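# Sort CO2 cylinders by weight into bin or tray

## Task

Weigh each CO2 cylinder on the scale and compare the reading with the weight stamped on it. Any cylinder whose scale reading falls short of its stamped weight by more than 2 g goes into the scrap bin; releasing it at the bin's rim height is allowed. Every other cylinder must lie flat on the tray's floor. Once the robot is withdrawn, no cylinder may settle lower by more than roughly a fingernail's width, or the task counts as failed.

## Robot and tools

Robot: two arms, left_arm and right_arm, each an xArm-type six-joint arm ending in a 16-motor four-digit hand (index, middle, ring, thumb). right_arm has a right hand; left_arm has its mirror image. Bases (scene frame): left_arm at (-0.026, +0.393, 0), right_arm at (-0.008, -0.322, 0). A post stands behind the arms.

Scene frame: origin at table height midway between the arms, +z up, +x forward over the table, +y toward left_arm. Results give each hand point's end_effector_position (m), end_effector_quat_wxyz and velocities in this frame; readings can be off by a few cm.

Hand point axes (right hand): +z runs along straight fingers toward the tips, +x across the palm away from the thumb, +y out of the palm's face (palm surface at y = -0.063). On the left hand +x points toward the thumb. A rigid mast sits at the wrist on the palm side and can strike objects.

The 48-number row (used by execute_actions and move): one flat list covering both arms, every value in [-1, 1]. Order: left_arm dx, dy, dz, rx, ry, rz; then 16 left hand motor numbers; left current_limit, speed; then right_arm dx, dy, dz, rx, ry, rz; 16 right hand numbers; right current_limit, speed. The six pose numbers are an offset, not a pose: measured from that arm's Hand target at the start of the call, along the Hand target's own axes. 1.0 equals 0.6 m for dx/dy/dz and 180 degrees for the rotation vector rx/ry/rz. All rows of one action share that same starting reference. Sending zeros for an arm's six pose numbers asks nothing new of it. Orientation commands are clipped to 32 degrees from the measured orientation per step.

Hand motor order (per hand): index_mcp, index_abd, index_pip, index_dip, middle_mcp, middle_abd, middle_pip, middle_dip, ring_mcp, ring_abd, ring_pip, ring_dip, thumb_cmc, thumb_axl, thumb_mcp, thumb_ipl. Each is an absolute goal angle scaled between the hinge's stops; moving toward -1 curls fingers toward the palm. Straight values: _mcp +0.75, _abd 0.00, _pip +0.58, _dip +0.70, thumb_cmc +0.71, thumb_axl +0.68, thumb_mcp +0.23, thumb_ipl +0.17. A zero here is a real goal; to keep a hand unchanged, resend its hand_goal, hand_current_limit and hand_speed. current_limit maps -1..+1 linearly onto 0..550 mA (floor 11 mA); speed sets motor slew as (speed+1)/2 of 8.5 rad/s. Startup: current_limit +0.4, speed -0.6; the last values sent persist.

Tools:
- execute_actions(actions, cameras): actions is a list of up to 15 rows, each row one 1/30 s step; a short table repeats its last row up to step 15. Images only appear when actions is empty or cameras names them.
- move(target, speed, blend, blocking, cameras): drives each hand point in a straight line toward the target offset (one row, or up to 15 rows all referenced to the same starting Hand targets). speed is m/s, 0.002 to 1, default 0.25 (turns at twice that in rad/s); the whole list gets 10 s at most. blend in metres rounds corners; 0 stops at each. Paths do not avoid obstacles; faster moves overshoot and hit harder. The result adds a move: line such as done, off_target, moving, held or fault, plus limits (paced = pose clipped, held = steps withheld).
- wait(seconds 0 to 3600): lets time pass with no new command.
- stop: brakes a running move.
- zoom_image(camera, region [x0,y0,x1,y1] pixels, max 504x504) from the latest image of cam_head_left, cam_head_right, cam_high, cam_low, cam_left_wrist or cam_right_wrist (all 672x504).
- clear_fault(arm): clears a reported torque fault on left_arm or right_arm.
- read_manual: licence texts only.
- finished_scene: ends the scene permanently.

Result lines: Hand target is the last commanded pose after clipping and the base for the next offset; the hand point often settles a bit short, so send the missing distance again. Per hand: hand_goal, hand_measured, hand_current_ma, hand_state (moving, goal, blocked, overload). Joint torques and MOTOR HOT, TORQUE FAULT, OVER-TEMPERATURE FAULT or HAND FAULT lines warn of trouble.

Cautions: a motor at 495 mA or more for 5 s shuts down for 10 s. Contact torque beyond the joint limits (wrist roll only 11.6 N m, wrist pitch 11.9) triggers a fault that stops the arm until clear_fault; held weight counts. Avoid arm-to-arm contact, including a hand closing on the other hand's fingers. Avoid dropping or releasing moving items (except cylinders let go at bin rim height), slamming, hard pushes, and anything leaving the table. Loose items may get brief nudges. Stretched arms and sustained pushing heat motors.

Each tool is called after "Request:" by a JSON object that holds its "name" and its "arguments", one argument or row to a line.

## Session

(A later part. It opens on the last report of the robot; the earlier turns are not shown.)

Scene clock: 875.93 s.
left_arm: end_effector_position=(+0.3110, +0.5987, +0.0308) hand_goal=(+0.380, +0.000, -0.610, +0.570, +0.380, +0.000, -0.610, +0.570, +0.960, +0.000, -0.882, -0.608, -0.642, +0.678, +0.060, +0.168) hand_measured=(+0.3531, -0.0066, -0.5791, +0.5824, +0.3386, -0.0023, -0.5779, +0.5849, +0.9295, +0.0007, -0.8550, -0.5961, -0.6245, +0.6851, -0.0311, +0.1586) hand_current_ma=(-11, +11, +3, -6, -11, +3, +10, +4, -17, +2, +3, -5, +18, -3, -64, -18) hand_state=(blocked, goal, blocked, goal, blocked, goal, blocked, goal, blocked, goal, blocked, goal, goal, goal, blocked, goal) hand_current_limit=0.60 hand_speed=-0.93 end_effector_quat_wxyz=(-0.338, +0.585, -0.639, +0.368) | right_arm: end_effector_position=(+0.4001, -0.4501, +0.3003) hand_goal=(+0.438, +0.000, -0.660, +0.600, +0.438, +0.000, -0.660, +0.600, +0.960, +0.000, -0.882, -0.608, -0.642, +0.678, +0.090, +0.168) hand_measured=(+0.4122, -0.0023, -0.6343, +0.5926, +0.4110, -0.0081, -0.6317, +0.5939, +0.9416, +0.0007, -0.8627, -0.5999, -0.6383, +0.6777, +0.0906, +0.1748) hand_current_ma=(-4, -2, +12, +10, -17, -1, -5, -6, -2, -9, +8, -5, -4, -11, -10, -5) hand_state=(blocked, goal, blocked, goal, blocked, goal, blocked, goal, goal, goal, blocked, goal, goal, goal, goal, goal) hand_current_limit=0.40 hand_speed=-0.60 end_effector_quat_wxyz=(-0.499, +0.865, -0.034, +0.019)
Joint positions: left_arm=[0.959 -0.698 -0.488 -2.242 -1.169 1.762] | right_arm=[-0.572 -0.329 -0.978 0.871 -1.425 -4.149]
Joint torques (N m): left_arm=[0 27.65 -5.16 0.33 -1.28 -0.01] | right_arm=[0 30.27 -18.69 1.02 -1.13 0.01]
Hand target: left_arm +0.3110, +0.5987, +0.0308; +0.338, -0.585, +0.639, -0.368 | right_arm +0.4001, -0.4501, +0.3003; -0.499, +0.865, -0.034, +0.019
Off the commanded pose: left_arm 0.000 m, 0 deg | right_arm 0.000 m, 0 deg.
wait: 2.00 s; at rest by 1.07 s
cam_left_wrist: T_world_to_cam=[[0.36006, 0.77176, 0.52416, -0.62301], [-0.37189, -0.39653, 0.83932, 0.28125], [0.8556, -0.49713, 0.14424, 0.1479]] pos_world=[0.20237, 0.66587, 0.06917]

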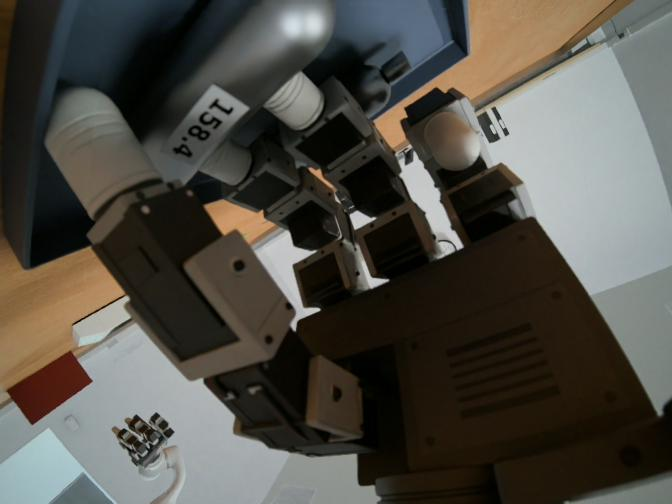

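Request:
{"name": "move", "arguments": {
  "target": [
    [0,0,0,0,0,0, 0.38,0,-0.61,0.57,0.38,0,-0.61,0.57,0.96,0,-0.883,-0.609,-0.643,0.678,-0.04,0.168,0.6,-0.93, 0,0,0,0,0,0, 0.437,0,-0.66,0.6,0.437,0,-0.66,0.6,0.96,0,-0.883,-0.609,-0.643,0.678,0.09,0.168,0.4,-0.6],
    [0,-0.0433,-0.025,0,0,0, 0.38,0,-0.61,0.57,0.38,0,-0.61,0.57,0.96,0,-0.883,-0.609,-0.643,0.678,-0.04,0.168,0.6,-0.93, 0,0,0,0,0,0, 0.437,0,-0.66,0.6,0.437,0,-0.66,0.6,0.96,0,-0.883,-0.609,-0.643,0.678,0.09,0.168,0.4,-0.6],
    [0,-0.26,-0.15,0,0,0, 0.38,0,-0.61,0.57,0.38,0,-0.61,0.57,0.96,0,-0.883,-0.609,-0.643,0.678,0.09,0.168,0.6,-0.85, 0,0,0,0,0,0, 0.437,0,-0.66,0.6,0.437,0,-0.66,0.6,0.96,0,-0.883,-0.609,-0.643,0.678,0.09,0.168,0.4,-0.6]
  ],
  "speed": [0.04,0.04,0.15],
  "blend": [0,0.005,0],
  "cameras": ["cam_low","cam_head_left","cam_high","cam_left_wrist","cam_right_wrist"]
}}

Request:
{"name": "zoom_image", "arguments": {
  "camera": "cam_low",
  "region": [470, 80, 630, 220]
}}

Request:
{"name": "zoom_image", "arguments": {
  "camera": "cam_low",
  "region": [270, 210, 410, 310]
}}

Request:
{"name": "zoom_image", "arguments": {
  "camera": "cam_high",
  "region": [280, 230, 420, 310]
}}

Scene clock: 887.90 s.
left_arm: end_effector_position=(+0.3114, +0.5985, +0.2109) hand_goal=(+0.380, +0.000, -0.610, +0.570, +0.380, +0.000, -0.610, +0.570, +0.960, +0.000, -0.882, -0.608, -0.642, +0.678, +0.090, +0.168) hand_measured=(+0.3531, -0.0066, -0.5804, +0.5824, +0.3386, -0.0023, -0.5791, +0.5849, +0.9295, -0.0008, -0.8550, -0.5961, -0.6258, +0.6851, +0.0718, +0.1586) hand_current_ma=(-11, +9, -2, -1, -6, +12, +8, +12, -20, +0, +0, -7, +17, -1, -13, -14) hand_state=(blocked, goal, blocked, goal, blocked, goal, blocked, goal, blocked, goal, blocked, goal, goal, goal, goal, goal) hand_current_limit=0.60 hand_speed=-0.85 end_effector_quat_wxyz=(-0.338, +0.585, -0.639, +0.368) | right_arm: end_effector_position=(+0.4001, -0.4501, +0.3003) hand_goal=(+0.438, +0.000, -0.660, +0.600, +0.438, +0.000, -0.660, +0.600, +0.960, +0.000, -0.882, -0.608, -0.642, +0.678, +0.090, +0.168) hand_measured=(+0.4134, -0.0037, -0.6356, +0.5913, +0.4110, -0.0096, -0.6317, +0.5951, +0.9416, +0.0007, -0.8614, -0.5999, -0.6371, +0.6777, +0.0906, +0.1748) hand_current_ma=(-5, -5, +13, +13, -9, -11, +3, -7, -10, -9, -1, -4, -2, -2, -8, -3) hand_state=(blocked, goal, blocked, goal, blocked, goal, blocked, goal, goal, goal, blocked, goal, goal, goal, goal, goal) hand_current_limit=0.40 hand_speed=-0.60 end_effector_quat_wxyz=(-0.499, +0.865, -0.034, +0.019)
Joint positions: left_arm=[0.958 -0.084 -0.402 -1.963 -0.894 1.231] | right_arm=[-0.572 -0.329 -0.978 0.871 -1.425 -4.149]
Joint torques (N m): left_arm=[0 17.29 -14.35 -0.43 -1.22 0] | right_arm=[0 30.27 -18.69 1.02 -1.13 0.01]
Hand target: left_arm +0.3114, +0.5985, +0.2109; +0.338, -0.585, +0.639, -0.368 | right_arm +0.4001, -0.4501, +0.3003; -0.499, +0.865, -0.034, +0.019
Off the commanded pose: left_arm 0.000 m, 0 deg | right_arm 0.000 m, 0 deg.
move: done
cam_left_wrist: T_world_to_cam=[[0.36006, 0.77176, 0.52416, -0.7174], [-0.37189, -0.39653, 0.83932, 0.13016], [0.8556, -0.49713, 0.14424, 0.12148]] pos_world=[0.20277, 0.66567, 0.24926]
cam_right_wrist: T_world_to_cam=[[-0.79258, -0.22994, -0.56475, 0.41694], [-0.49451, -0.29947, 0.81595, -0.22271], [-0.35674, 0.92598, 0.12365, 0.64646]] pos_world=[0.45095, -0.56943, 0.33725]
Images, in order (width x height): cam_head_left 672x504, cam_high 672x504, cam_low 672x504, cam_left_wrist 672x504, cam_right_wrist 672x504.

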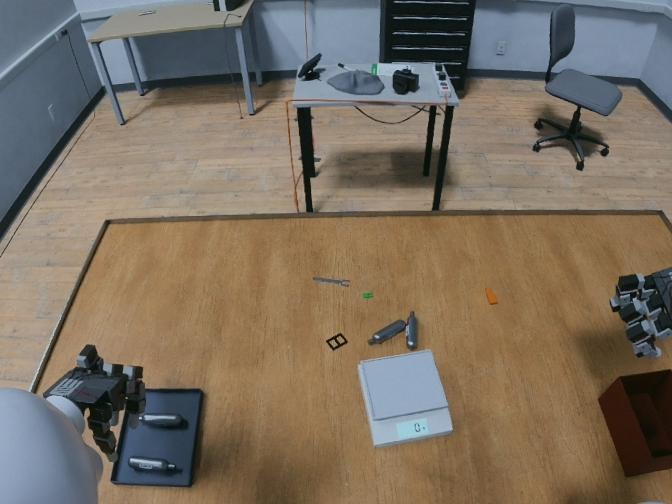

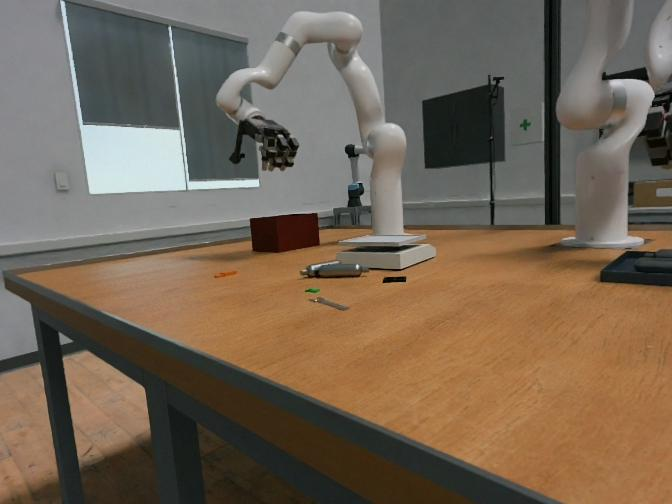

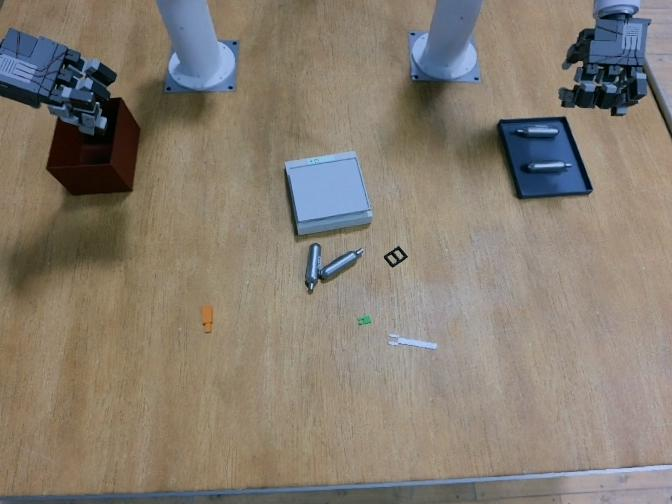

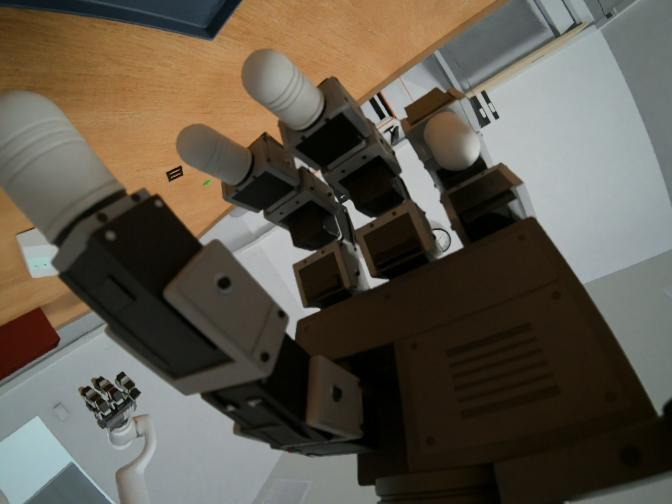

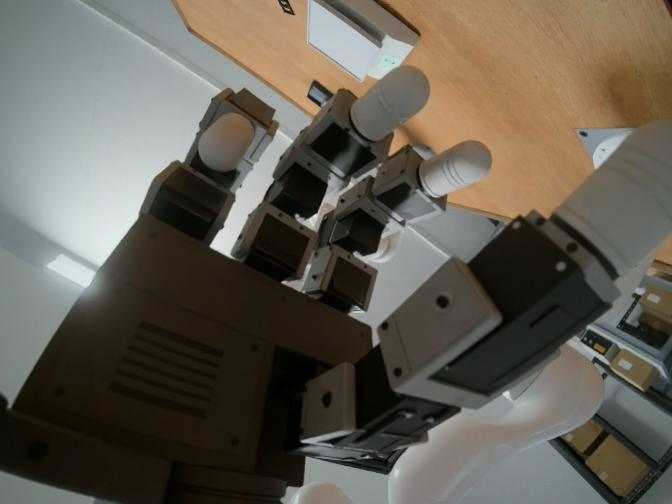

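Scaled by 3.150.

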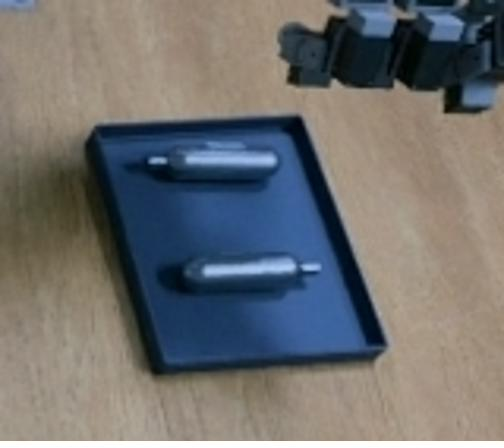

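Scaled by 3.600.

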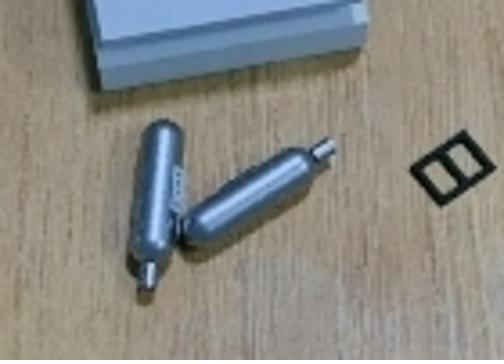

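Scaled by 3.600.

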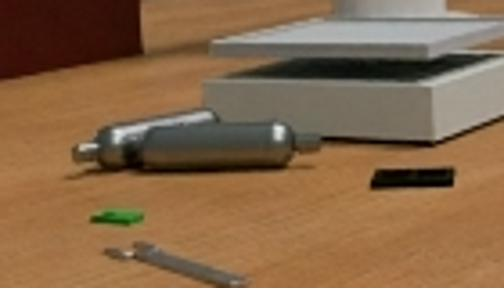

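Request:
{"name": "move", "arguments": {
  "target": [
    [0,-0.1010,-0.0583,0,0,0, 0.75,0,0.58,0.70,0.75,0,0.58,0.70,0.96,0,-0.883,-0.609,-0.643,0.678,0.09,0.168,0.4,-0.6, 0,0,0,0,0,0, 0.437,0,-0.66,0.6,0.437,0,-0.66,0.6,0.96,0,-0.883,-0.609,-0.643,0.678,0.09,0.168,0.4,-0.6],
    [0.9762,-0.3112,0.3420,-0.3219,-0.1046,-0.1811, 0.75,0,0.58,0.70,0.75,0,0.58,0.70,0.96,0,-0.883,-0.609,-0.643,0.678,0.09,0.168,0.4,-0.6, 0,0,0,0,0,0, 0.437,0,-0.66,0.6,0.437,0,-0.66,0.6,0.96,0,-0.883,-0.609,-0.643,0.678,0.09,0.168,0.4,-0.6]
  ],
  "speed": 0.22,
  "blend": 0.03,
  "cameras": ["cam_head_left","cam_high","cam_low","cam_left_wrist"]
}}

Request:
{"name": "zoom_image", "arguments": {
  "camera": "cam_low",
  "region": [250, 130, 430, 310]
}}

Request:
{"name": "zoom_image", "arguments": {
  "camera": "cam_high",
  "region": [280, 150, 460, 310]
}}

Scene clock: 966.00 s.
left_arm: end_effector_position=(+0.5302, -0.0088, +0.2689) hand_goal=(+0.750, +0.000, +0.580, +0.700, +0.750, +0.000, +0.580, +0.700, +0.960, +0.000, -0.882, -0.608, -0.642, +0.678, +0.090, +0.168) hand_measured=(+0.7233, -0.0023, +0.5641, +0.6932, +0.7233, +0.0021, +0.5603, +0.6907, +0.9332, -0.0008, -0.8550, -0.5961, -0.6308, +0.6862, +0.0718, +0.1586) hand_current_ma=(-12, +9, -10, -5, +0, +3, -13, +4, -18, -1, +8, -3, +10, +2, -12, -12) hand_state=(blocked, goal, goal, goal, blocked, goal, goal, goal, blocked, goal, blocked, goal, goal, goal, goal, goal) hand_current_limit=0.40 hand_speed=-0.60 end_effector_quat_wxyz=(+0.000, +0.870, -0.493, -0.001) | right_arm: end_effector_position=(+0.4001, -0.4501, +0.3003) hand_goal=(+0.438, +0.000, -0.660, +0.600, +0.438, +0.000, -0.660, +0.600, +0.960, +0.000, -0.882, -0.608, -0.642, +0.678, +0.090, +0.168) hand_measured=(+0.4122, -0.0037, -0.6343, +0.5926, +0.4110, -0.0096, -0.6317, +0.5951, +0.9416, +0.0021, -0.8614, -0.5999, -0.6371, +0.6777, +0.0916, +0.1738) hand_current_ma=(-1, -4, +3, +7, -9, -8, +7, -9, -8, -6, +5, -10, -1, -9, -12, -2) hand_state=(blocked, goal, blocked, goal, blocked, goal, blocked, goal, goal, goal, blocked, goal, goal, goal, goal, goal) hand_current_limit=0.40 hand_speed=-0.60 end_effector_quat_wxyz=(-0.499, +0.865, -0.034, +0.019)
Joint positions: left_arm=[-0.44 -0.794 -1.692 -3.141 0.9 0.529] | right_arm=[-0.572 -0.329 -0.978 0.871 -1.425 -4.149]
Joint torques (N m): left_arm=[0 44.82 -19.84 -0.67 0.05 0] | right_arm=[0 30.27 -18.69 1.02 -1.13 0.01]
Hand target: left_arm +0.5302, -0.0088, +0.2689; +0.000, +0.870, -0.493, -0.001 | right_arm +0.4001, -0.4501, +0.3003; -0.499, +0.865, -0.034, +0.019
Off the commanded pose: left_arm 0.000 m, 0 deg | right_arm 0.000 m, 0 deg.
move: done
cam_left_wrist: T_world_to_cam=[[0.10123, 0.99479, 0.01186, -0.08091], [0.69933, -0.07963, 0.71035, -0.60838], [0.70759, -0.06362, -0.70375, -0.06557]] pos_world=[0.48005, 0.02787, 0.38697]

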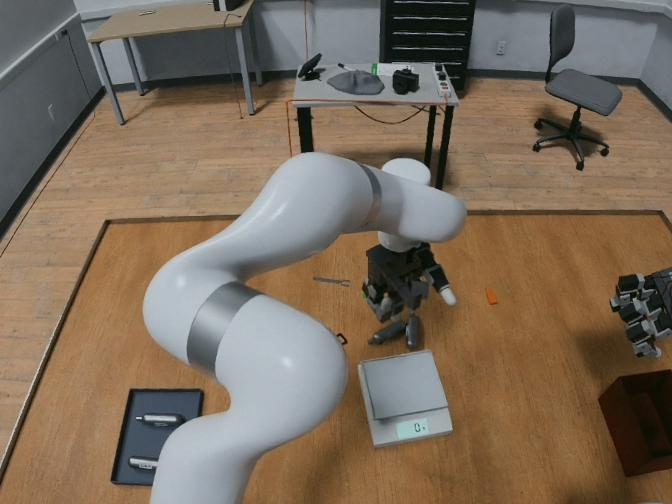

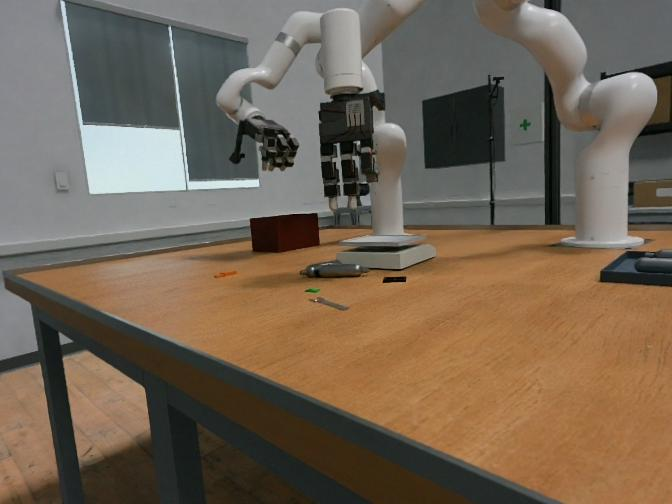

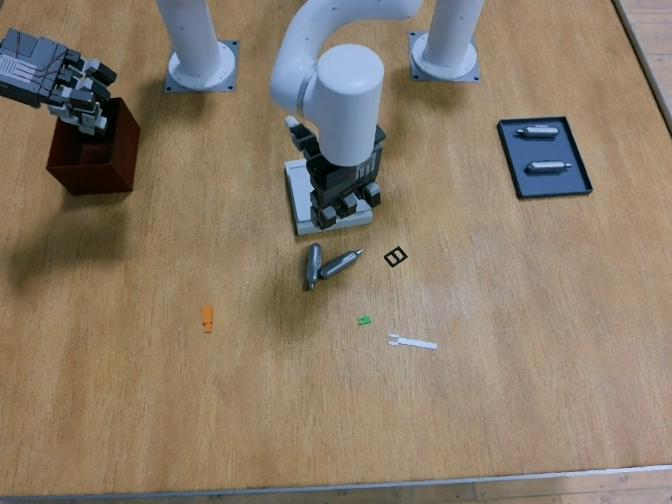

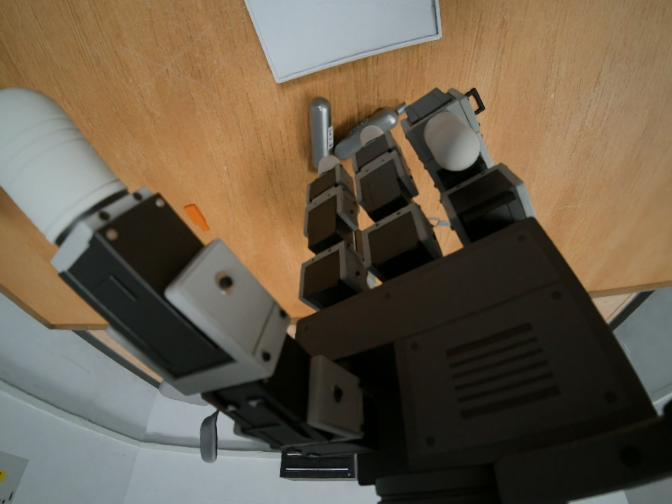

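Scaled by 2.800.

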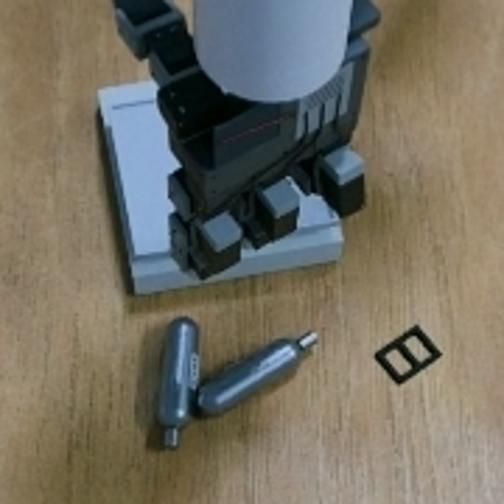

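Scaled by 2.800.

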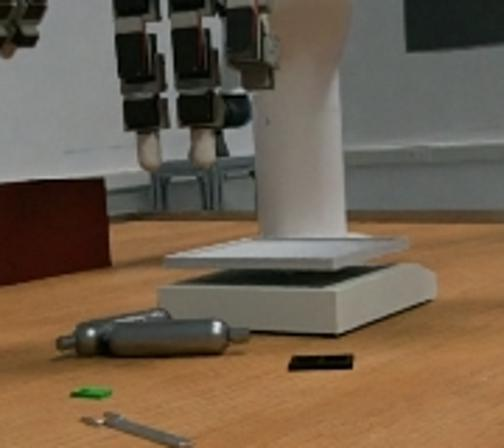

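Request:
{"name": "zoom_image", "arguments": {
  "camera": "cam_left_wrist",
  "region": [290, 80, 430, 180]
}}

Scaled by 3.600 from the camera's image (finer frame: 960x720).

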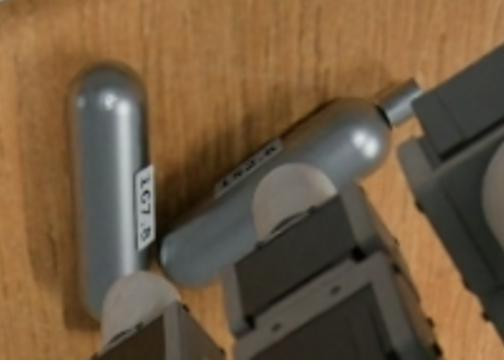

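Request:
{"name": "zoom_image", "arguments": {
  "camera": "cam_left_wrist",
  "region": [345, 110, 375, 140]
}}

Scaled by 16.800 from the camera's image (finer frame: 960x720).

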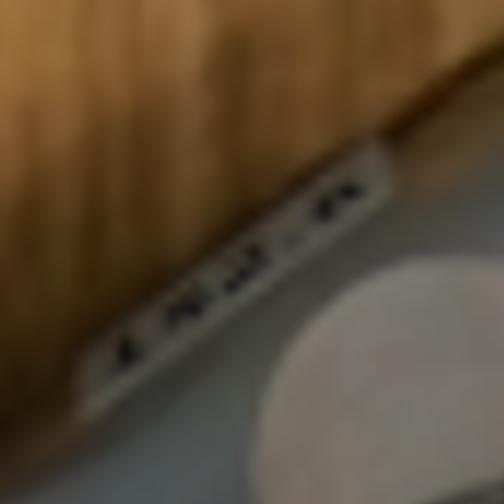

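Request:
{"name": "move", "arguments": {
  "target": [0,0,0.2348,0,0,0, 0.75,0,0.58,0.70,0.75,0,0.58,0.70,0.96,0,-0.883,-0.609,-0.643,0.678,0.09,0.168,0.4,-0.6, 0,0,0,0,0,0, 0.437,0,-0.66,0.6,0.437,0,-0.66,0.6,0.96,0,-0.883,-0.609,-0.643,0.678,0.09,0.168,0.4,-0.6],
  "speed": 0.08,
  "cameras": ["cam_high","cam_low","cam_left_wrist"]
}}

Request:
{"name": "zoom_image", "arguments": {
  "camera": "cam_low",
  "region": [250, 130, 430, 310]
}}

Request:
{"name": "zoom_image", "arguments": {
  "camera": "cam_high",
  "region": [280, 200, 420, 310]
}}

Request:
{"name": "zoom_image", "arguments": {
  "camera": "cam_left_wrist",
  "region": [250, 50, 500, 250]
}}

Scene clock: 980.40 s.
left_arm: end_effector_position=(+0.5299, -0.0086, +0.1280) hand_goal=(+0.750, +0.000, +0.580, +0.700, +0.750, +0.000, +0.580, +0.700, +0.960, +0.000, -0.882, -0.608, -0.642, +0.678, +0.090, +0.168) hand_measured=(+0.7547, -0.0198, +0.5924, +0.6996, +0.7269, +0.0007, +0.5629, +0.6907, +0.9356, -0.0066, -0.8820, -0.5974, -0.6320, +0.6851, +0.0718, +0.1586) hand_current_ma=(+0, -3, -5, -9, +8, +5, -10, -2, -18, -1, -11, -9, +13, -1, -11, -16) hand_state=(goal, goal, goal, goal, blocked, goal, goal, goal, blocked, goal, goal, goal, goal, goal, goal, goal) hand_current_limit=0.40 hand_speed=-0.60 end_effector_quat_wxyz=(+0.000, +0.870, -0.493, -0.001) | right_arm: end_effector_position=(+0.4001, -0.4501, +0.3003) hand_goal=(+0.438, +0.000, -0.660, +0.600, +0.438, +0.000, -0.660, +0.600, +0.960, +0.000, -0.882, -0.608, -0.642, +0.678, +0.090, +0.168) hand_measured=(+0.4122, -0.0037, -0.6343, +0.5913, +0.4110, -0.0081, -0.6317, +0.5951, +0.9416, +0.0021, -0.8627, -0.5987, -0.6371, +0.6777, +0.0916, +0.1748) hand_current_ma=(-2, -6, +11, +6, -5, -7, +5, -7, -1, -8, +7, -8, +3, -6, -9, -8) hand_state=(blocked, goal, blocked, goal, blocked, goal, blocked, goal, goal, goal, blocked, goal, goal, goal, goal, goal) hand_current_limit=0.40 hand_speed=-0.60 end_effector_quat_wxyz=(-0.499, +0.865, -0.034, +0.019)
Joint positions: left_arm=[-0.44 -0.965 -1.642 -3.141 0.679 0.529] | right_arm=[-0.572 -0.329 -0.978 0.871 -1.425 -4.149]
Joint torques (N m): left_arm=[0 47.17 -18.4 -0.54 0.06 0] | right_arm=[0 30.27 -18.69 1.02 -1.13 0.01]
Hand target: left_arm +0.5299, -0.0086, +0.1280; +0.000, +0.870, -0.493, -0.001 | right_arm +0.4001, -0.4501, +0.3003; -0.499, +0.865, -0.034, +0.019
Off the commanded pose: left_arm 0.000 m, 0 deg | right_arm 0.000 m, 0 deg.
move: done
cam_left_wrist: T_world_to_cam=[[0.10123, 0.99479, 0.01186, -0.07942], [0.69933, -0.07963, 0.71035, -0.50813], [0.70759, -0.06362, -0.70375, -0.16458]] pos_world=[0.47985, 0.02807, 0.24607]

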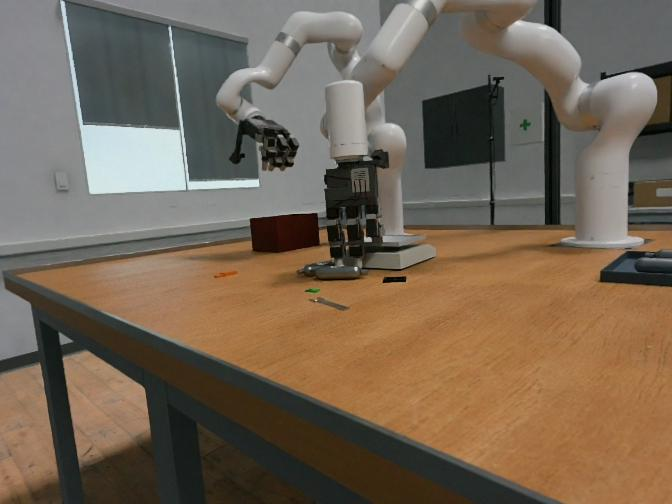

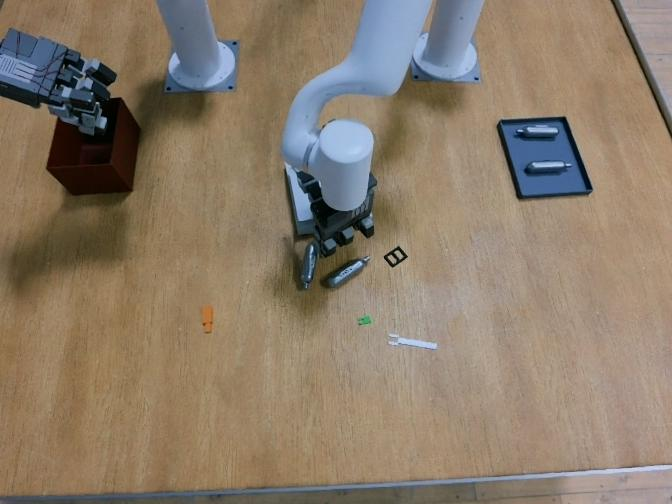

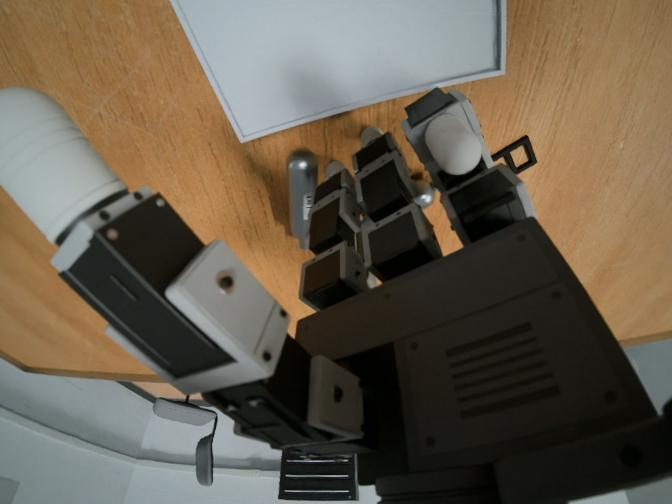

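Scaled by 2.800.

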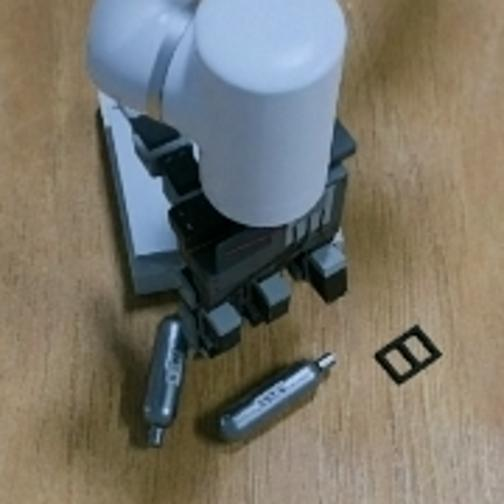

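Scaled by 3.600.

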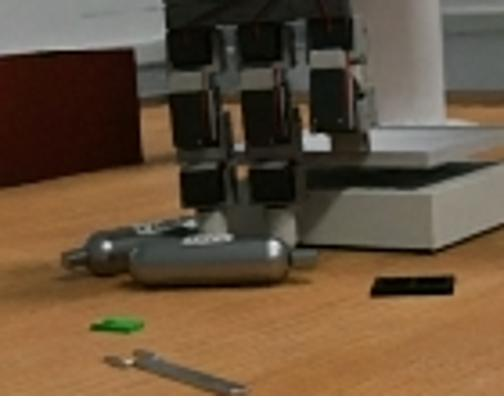

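Scaled by 2.016 from the camera's image (finer frame: 960x720).

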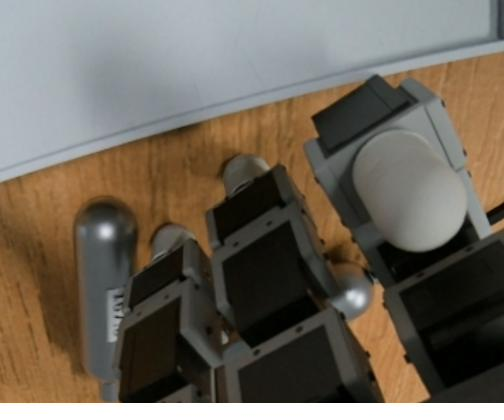

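Request:
{"name": "zoom_image", "arguments": {
  "camera": "cam_low",
  "region": [325, 255, 375, 290]
}}

Request:
{"name": "zoom_image", "arguments": {
  "camera": "cam_high",
  "region": [310, 255, 370, 285]
}}

Scaled by 10.080.

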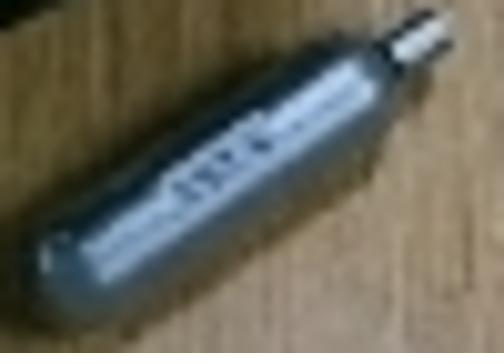

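Scaled by 8.400.

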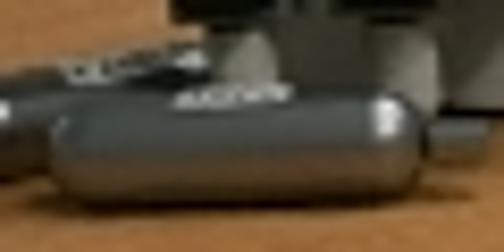

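Request:
{"name": "move", "arguments": {
  "target": [0,-0.1333,0,0,0,0, 0.75,0,0.58,0.70,0.75,0,0.58,0.70,0.96,0,-0.883,-0.609,-0.643,0.678,0.09,0.168,0.4,-0.6, 0,0,0,0,0,0, 0.437,0,-0.66,0.6,0.437,0,-0.66,0.6,0.96,0,-0.883,-0.609,-0.643,0.678,0.09,0.168,0.4,-0.6],
  "speed": 0.03,
  "cameras": ["cam_high","cam_low","cam_left_wrist"]
}}

Request:
{"name": "zoom_image", "arguments": {
  "camera": "cam_low",
  "region": [270, 200, 430, 340]
}}

Request:
{"name": "zoom_image", "arguments": {
  "camera": "cam_left_wrist",
  "region": [250, 50, 500, 250]
}}

Scene clock: 994.73 s.
left_arm: end_effector_position=(+0.5985, +0.0325, +0.1280) hand_goal=(+0.750, +0.000, +0.580, +0.700, +0.750, +0.000, +0.580, +0.700, +0.960, +0.000, -0.882, -0.608, -0.642, +0.678, +0.090, +0.168) hand_measured=(+0.7547, -0.0184, +0.5911, +0.6996, +0.7269, +0.0007, +0.5629, +0.6907, +0.9356, -0.0066, -0.8781, -0.5948, -0.6320, +0.6851, +0.0728, +0.1586) hand_current_ma=(+3, -1, -4, -8, +2, +11, -13, -1, -18, -3, -1, -8, +12, -1, -12, -9) hand_state=(goal, goal, goal, goal, blocked, goal, goal, goal, blocked, goal, goal, goal, goal, goal, goal, goal) hand_current_limit=0.40 hand_speed=-0.60 end_effector_quat_wxyz=(+0.000, +0.870, -0.493, -0.001) | right_arm: end_effector_position=(+0.4001, -0.4501, +0.3003) hand_goal=(+0.438, +0.000, -0.660, +0.600, +0.438, +0.000, -0.660, +0.600, +0.960, +0.000, -0.882, -0.608, -0.642, +0.678, +0.090, +0.168) hand_measured=(+0.4122, -0.0023, -0.6343, +0.5913, +0.4110, -0.0081, -0.6317, +0.5939, +0.9416, +0.0021, -0.8627, -0.5987, -0.6383, +0.6777, +0.0906, +0.1748) hand_current_ma=(-9, -4, +6, +13, -7, -4, +5, -16, +2, -11, +0, -9, +7, -9, -12, -4) hand_state=(blocked, goal, blocked, goal, blocked, goal, blocked, goal, goal, goal, blocked, goal, goal, goal, goal, goal) hand_current_limit=0.40 hand_speed=-0.60 end_effector_quat_wxyz=(-0.499, +0.865, -0.034, +0.019)
Joint positions: left_arm=[-0.348 -1.077 -1.849 -3.141 0.774 0.621] | right_arm=[-0.572 -0.329 -0.978 0.871 -1.425 -4.149]
Joint torques (N m): left_arm=[0 49.95 -19.14 -0.6 0.05 0] | right_arm=[0 30.27 -18.69 1.02 -1.13 0.01]
Hand target: left_arm +0.5985, +0.0325, +0.1280; +0.000, +0.870, -0.493, -0.001 | right_arm +0.4001, -0.4501, +0.3003; -0.499, +0.865, -0.034, +0.019
Off the commanded pose: left_arm 0.000 m, 0 deg | right_arm 0.000 m, 0 deg.
move: done
cam_left_wrist: T_world_to_cam=[[0.1013, 0.99479, 0.01193, -0.1273], [0.69932, -0.07973, 0.71035, -0.55275], [0.70759, -0.06362, -0.70375, -0.21058]] pos_world=[0.54845, 0.06917, 0.24597]

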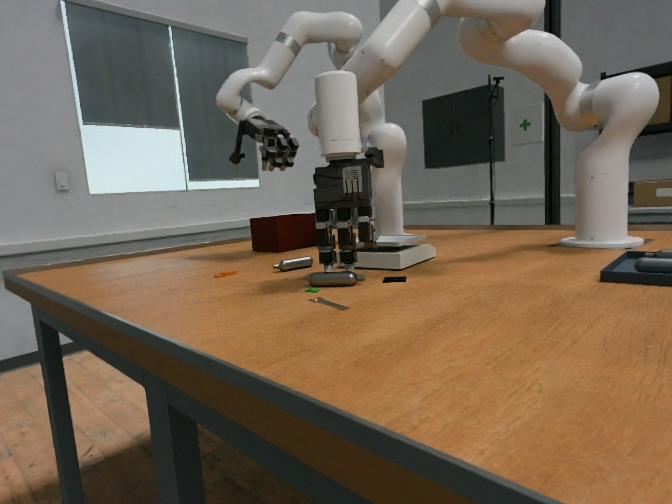

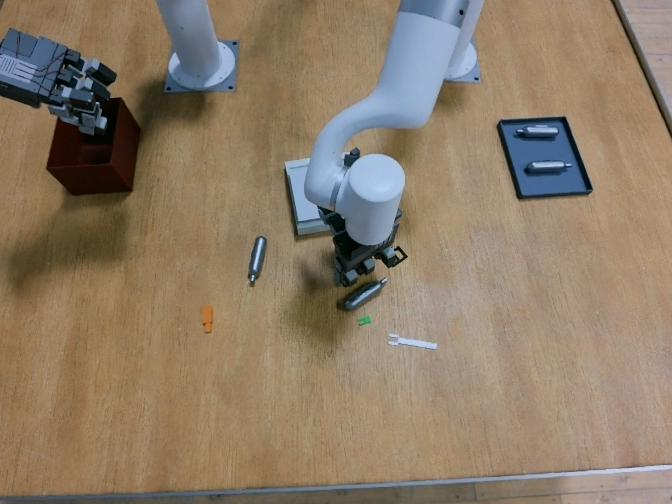

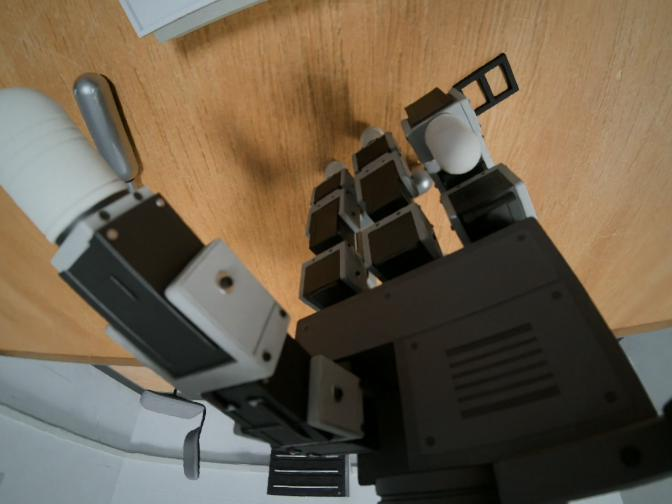

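Scaled by 3.150.

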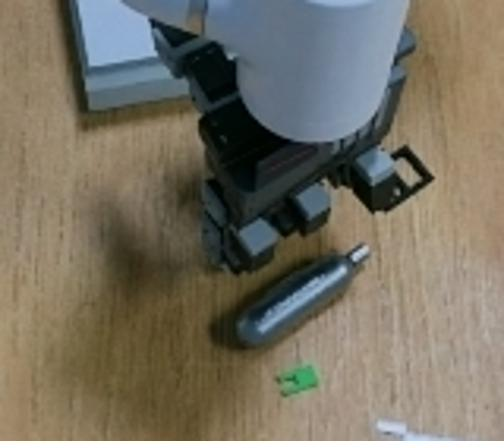

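Scaled by 2.016 from the camera's image (finer frame: 960x720).

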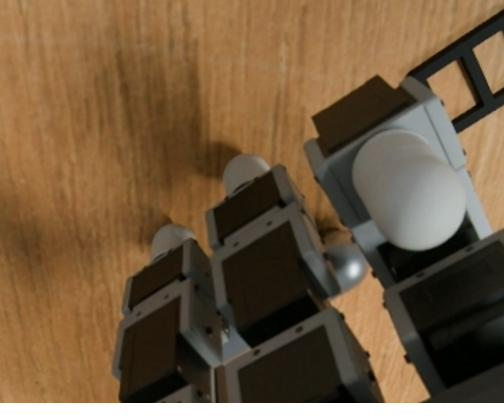

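Request:
{"name": "wait", "arguments": {
  "seconds": 0.5,
  "cameras": ["cam_low","cam_high"]
}}

Request:
{"name": "zoom_image", "arguments": {
  "camera": "cam_low",
  "region": [210, 200, 430, 340]
}}

Scene clock: 997.77 s.
left_arm: end_effector_position=(+0.5985, +0.0325, +0.1280) hand_goal=(+0.750, +0.000, +0.580, +0.700, +0.750, +0.000, +0.580, +0.700, +0.960, +0.000, -0.882, -0.608, -0.642, +0.678, +0.090, +0.168) hand_measured=(+0.7535, -0.0184, +0.5911, +0.6996, +0.7269, +0.0007, +0.5629, +0.6907, +0.9368, -0.0066, -0.8768, -0.5961, -0.6320, +0.6851, +0.0718, +0.1586) hand_current_ma=(+3, +2, -8, -2, +7, +5, -6, +5, -13, +2, -7, -2, +11, +2, -10, -13) hand_state=(goal, goal, goal, goal, blocked, goal, goal, goal, blocked, goal, goal, goal, goal, goal, goal, goal) hand_current_limit=0.40 hand_speed=-0.60 end_effector_quat_wxyz=(+0.000, +0.870, -0.493, -0.001) | right_arm: end_effector_position=(+0.4001, -0.4501, +0.3003) hand_goal=(+0.438, +0.000, -0.660, +0.600, +0.438, +0.000, -0.660, +0.600, +0.960, +0.000, -0.882, -0.608, -0.642, +0.678, +0.090, +0.168) hand_measured=(+0.4122, -0.0023, -0.6343, +0.5913, +0.4110, -0.0081, -0.6317, +0.5939, +0.9416, +0.0021, -0.8627, -0.5987, -0.6371, +0.6777, +0.0906, +0.1748) hand_current_ma=(-9, -6, +12, +11, -10, -9, +2, -1, +0, -5, +6, +1, +0, -16, -8, -6) hand_state=(blocked, goal, blocked, goal, blocked, goal, blocked, goal, goal, goal, blocked, goal, goal, goal, goal, goal) hand_current_limit=0.40 hand_speed=-0.60 end_effector_quat_wxyz=(-0.499, +0.865, -0.034, +0.019)
Joint positions: left_arm=[-0.348 -1.077 -1.849 -3.141 0.774 0.621] | right_arm=[-0.572 -0.329 -0.978 0.871 -1.425 -4.149]
Joint torques (N m): left_arm=[0 49.95 -19.14 -0.6 0.05 0] | right_arm=[0 30.27 -18.69 1.02 -1.13 0.01]
Hand target: left_arm +0.5985, +0.0325, +0.1280; +0.000, +0.870, -0.493, -0.001 | right_arm +0.4001, -0.4501, +0.3003; -0.499, +0.865, -0.034, +0.019
Off the commanded pose: left_arm 0.000 m, 0 deg | right_arm 0.000 m, 0 deg.
wait: 0.50 s; at rest from the start
Images, in order (width x height): cam_high 672x504, cam_low 672x504.

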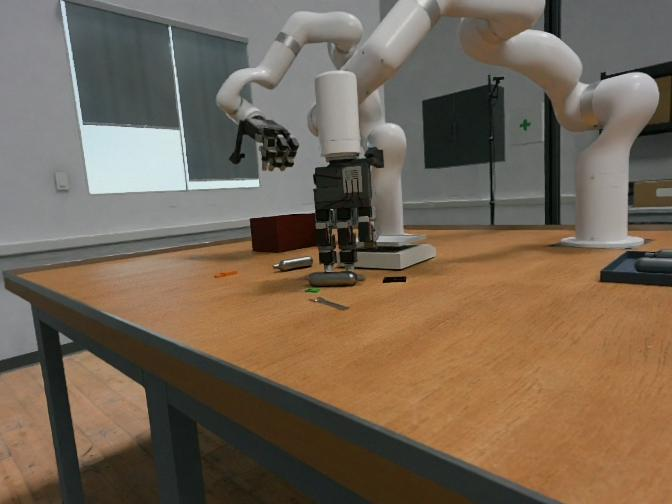

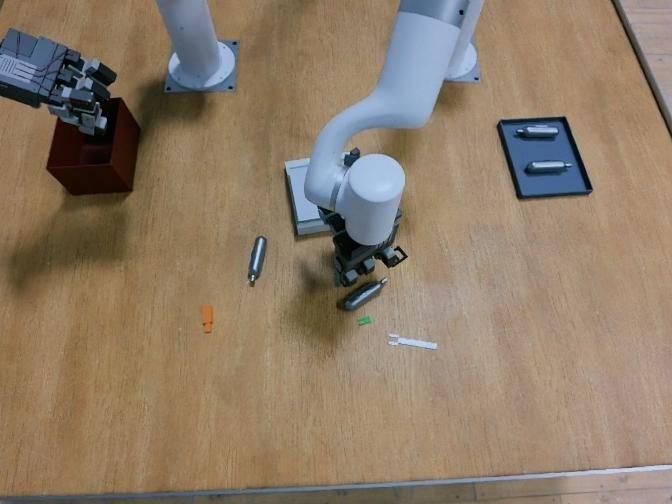

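Scaled by 2.291.

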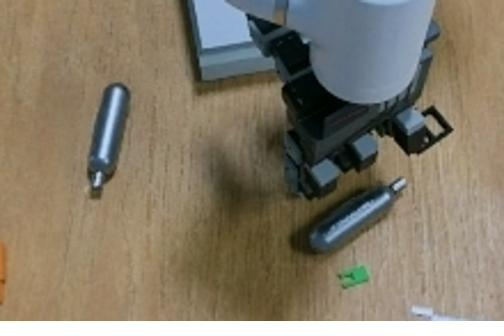

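Request:
{"name": "move", "arguments": {
  "target": [
    [0,0,-0.2167,0,0,0, 0.75,0,0.58,0.70,0.75,0,0.58,0.70,0.96,0,-0.883,-0.609,-0.643,0.678,0.09,0.168,0.4,-0.6, 0,0,0,0,0,0, 0.437,0,-0.66,0.6,0.437,0,-0.66,0.6,0.96,0,-0.883,-0.609,-0.643,0.678,0.09,0.168,0.4,-0.6],
    [-0.0448,-0.2746,-0.12,0.3334,-0.0049,-0.0085, 0.34,0,-0.594,0.559,0.34,0,-0.594,0.559,0.96,0,-0.883,-0.609,-0.643,0.678,0.11,0.168,0.4,-0.5, 0,0,0,0,0,0, 0.437,0,-0.66,0.6,0.437,0,-0.66,0.6,0.96,0,-0.883,-0.609,-0.643,0.678,0.09,0.168,0.4,-0.6]
  ],
  "speed": [0.12,0.2],
  "blend": [0.01,0],
  "cameras": ["cam_high","cam_low","cam_left_wrist","cam_head_left"]
}}

Request:
{"name": "zoom_image", "arguments": {
  "camera": "cam_low",
  "region": [270, 200, 430, 340]
}}

Request:
{"name": "zoom_image", "arguments": {
  "camera": "cam_left_wrist",
  "region": [0, 0, 400, 300]
}}

Request:
{"name": "zoom_image", "arguments": {
  "camera": "cam_high",
  "region": [260, 180, 430, 320]
}}

Scene clock: 1025.83 s.
left_arm: end_effector_position=(+0.7261, +0.1403, +0.1999) hand_goal=(+0.340, +0.000, -0.594, +0.560, +0.340, +0.000, -0.594, +0.560, +0.960, +0.000, -0.882, -0.608, -0.642, +0.678, +0.110, +0.168) hand_measured=(+0.3085, -0.0154, -0.5753, +0.5646, +0.3097, -0.0008, -0.5753, +0.5697, +0.9356, -0.0066, -0.8768, -0.5961, -0.6308, +0.6830, +0.0886, +0.1586) hand_current_ma=(-9, -1, -1, -3, +2, +12, -1, +12, -16, +2, -8, -6, +16, -4, -15, -13) hand_state=(blocked, goal, goal, goal, blocked, goal, goal, goal, blocked, goal, goal, goal, goal, goal, blocked, goal) hand_current_limit=0.40 hand_speed=-0.50 end_effector_quat_wxyz=(-0.439, +0.760, -0.416, +0.239) | right_arm: end_effector_position=(+0.4001, -0.4501, +0.3003) hand_goal=(+0.438, +0.000, -0.660, +0.600, +0.438, +0.000, -0.660, +0.600, +0.960, +0.000, -0.882, -0.608, -0.642, +0.678, +0.090, +0.168) hand_measured=(+0.4134, -0.0037, -0.6343, +0.5913, +0.4098, -0.0081, -0.6317, +0.5951, +0.9416, +0.0021, -0.8627, -0.5999, -0.6371, +0.6777, +0.0916, +0.1748) hand_current_ma=(-5, -7, +15, +13, -14, -4, +7, -8, -11, -7, +13, +2, +1, -8, -16, -1) hand_state=(blocked, goal, blocked, goal, blocked, goal, blocked, goal, goal, goal, blocked, goal, goal, goal, goal, goal) hand_current_limit=0.40 hand_speed=-0.60 end_effector_quat_wxyz=(-0.499, +0.865, -0.034, +0.019)
Joint positions: left_arm=[-0.41 -0.882 -1.585 -1.558 0.845 -0.726] | right_arm=[-0.572 -0.329 -0.978 0.871 -1.425 -4.149]
Joint torques (N m): left_arm=[0 45.79 -18.76 0.73 0.85 0] | right_arm=[0 30.27 -18.69 1.02 -1.13 0.01]
Hand target: left_arm +0.7261, +0.1403, +0.1999; -0.439, +0.760, -0.416, +0.239 | right_arm +0.4001, -0.4501, +0.3003; -0.499, +0.865, -0.034, +0.019
Off the commanded pose: left_arm 0.000 m, 0 deg | right_arm 0.000 m, 0 deg.
move: done
cam_left_wrist: T_world_to_cam=[[-0.18711, 0.83009, 0.52529, -0.11833], [-0.05248, -0.54242, 0.83847, -0.09933], [0.98094, 0.12932, 0.14505, -0.63854]] pos_world=[0.59902, 0.12693, 0.23807]
Images, in order (width x height): cam_head_left 672x504, cam_high 672x504, cam_low 672x504, cam_left_wrist 672x504.

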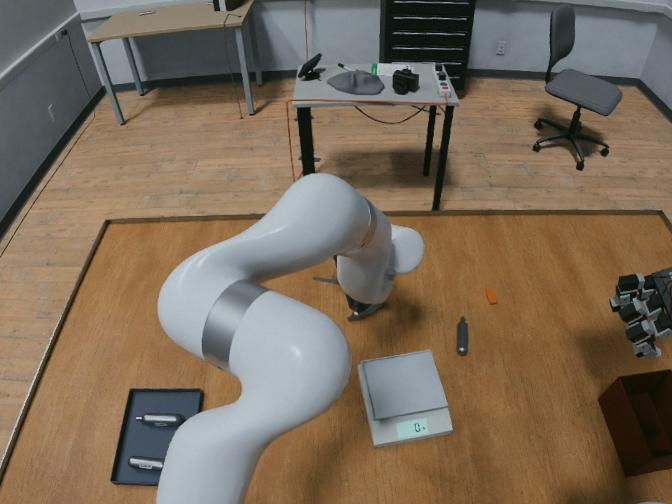

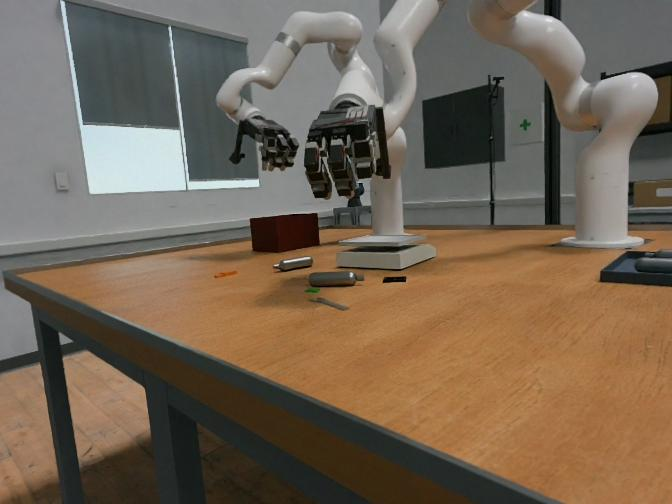

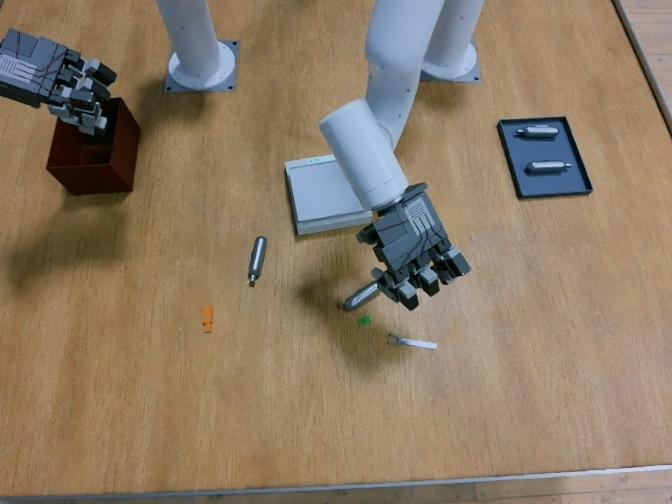

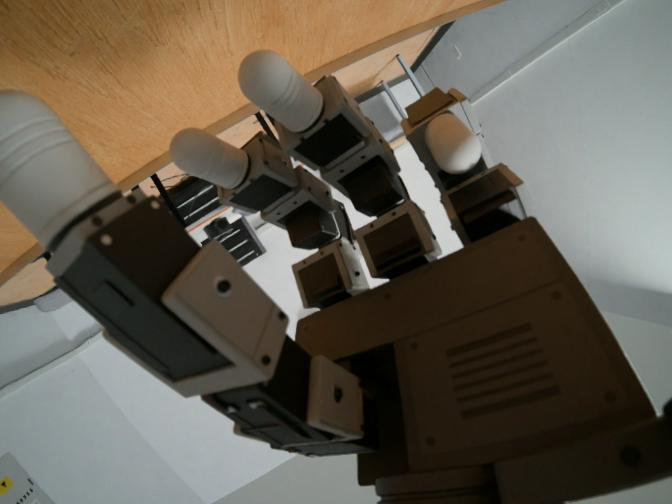

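Scaled by 3.150.

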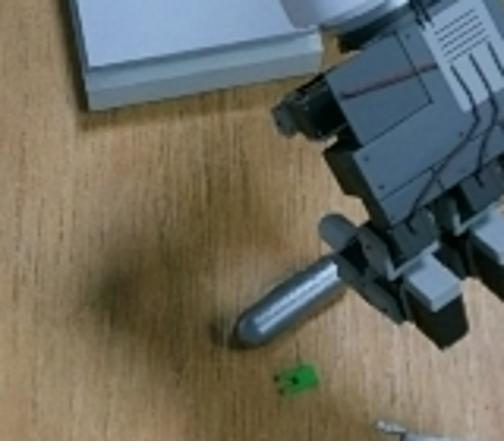

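Scaled by 1.260 from the camera's image (finer frame: 960x720).

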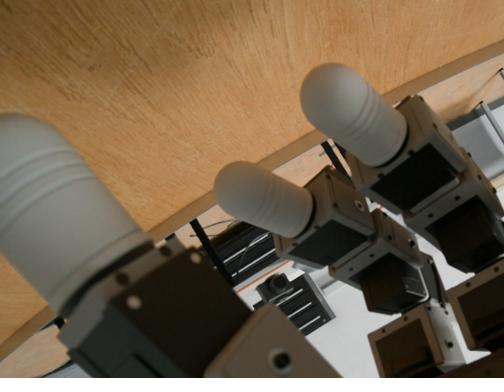

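Scaled by 2.965.

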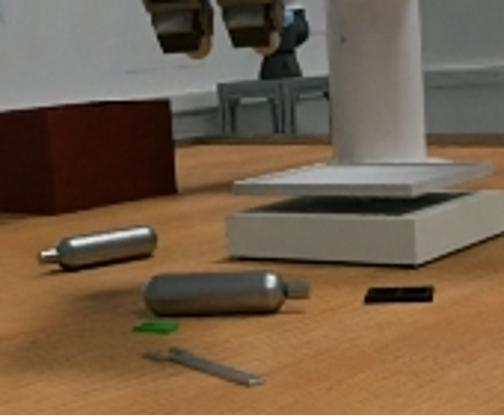

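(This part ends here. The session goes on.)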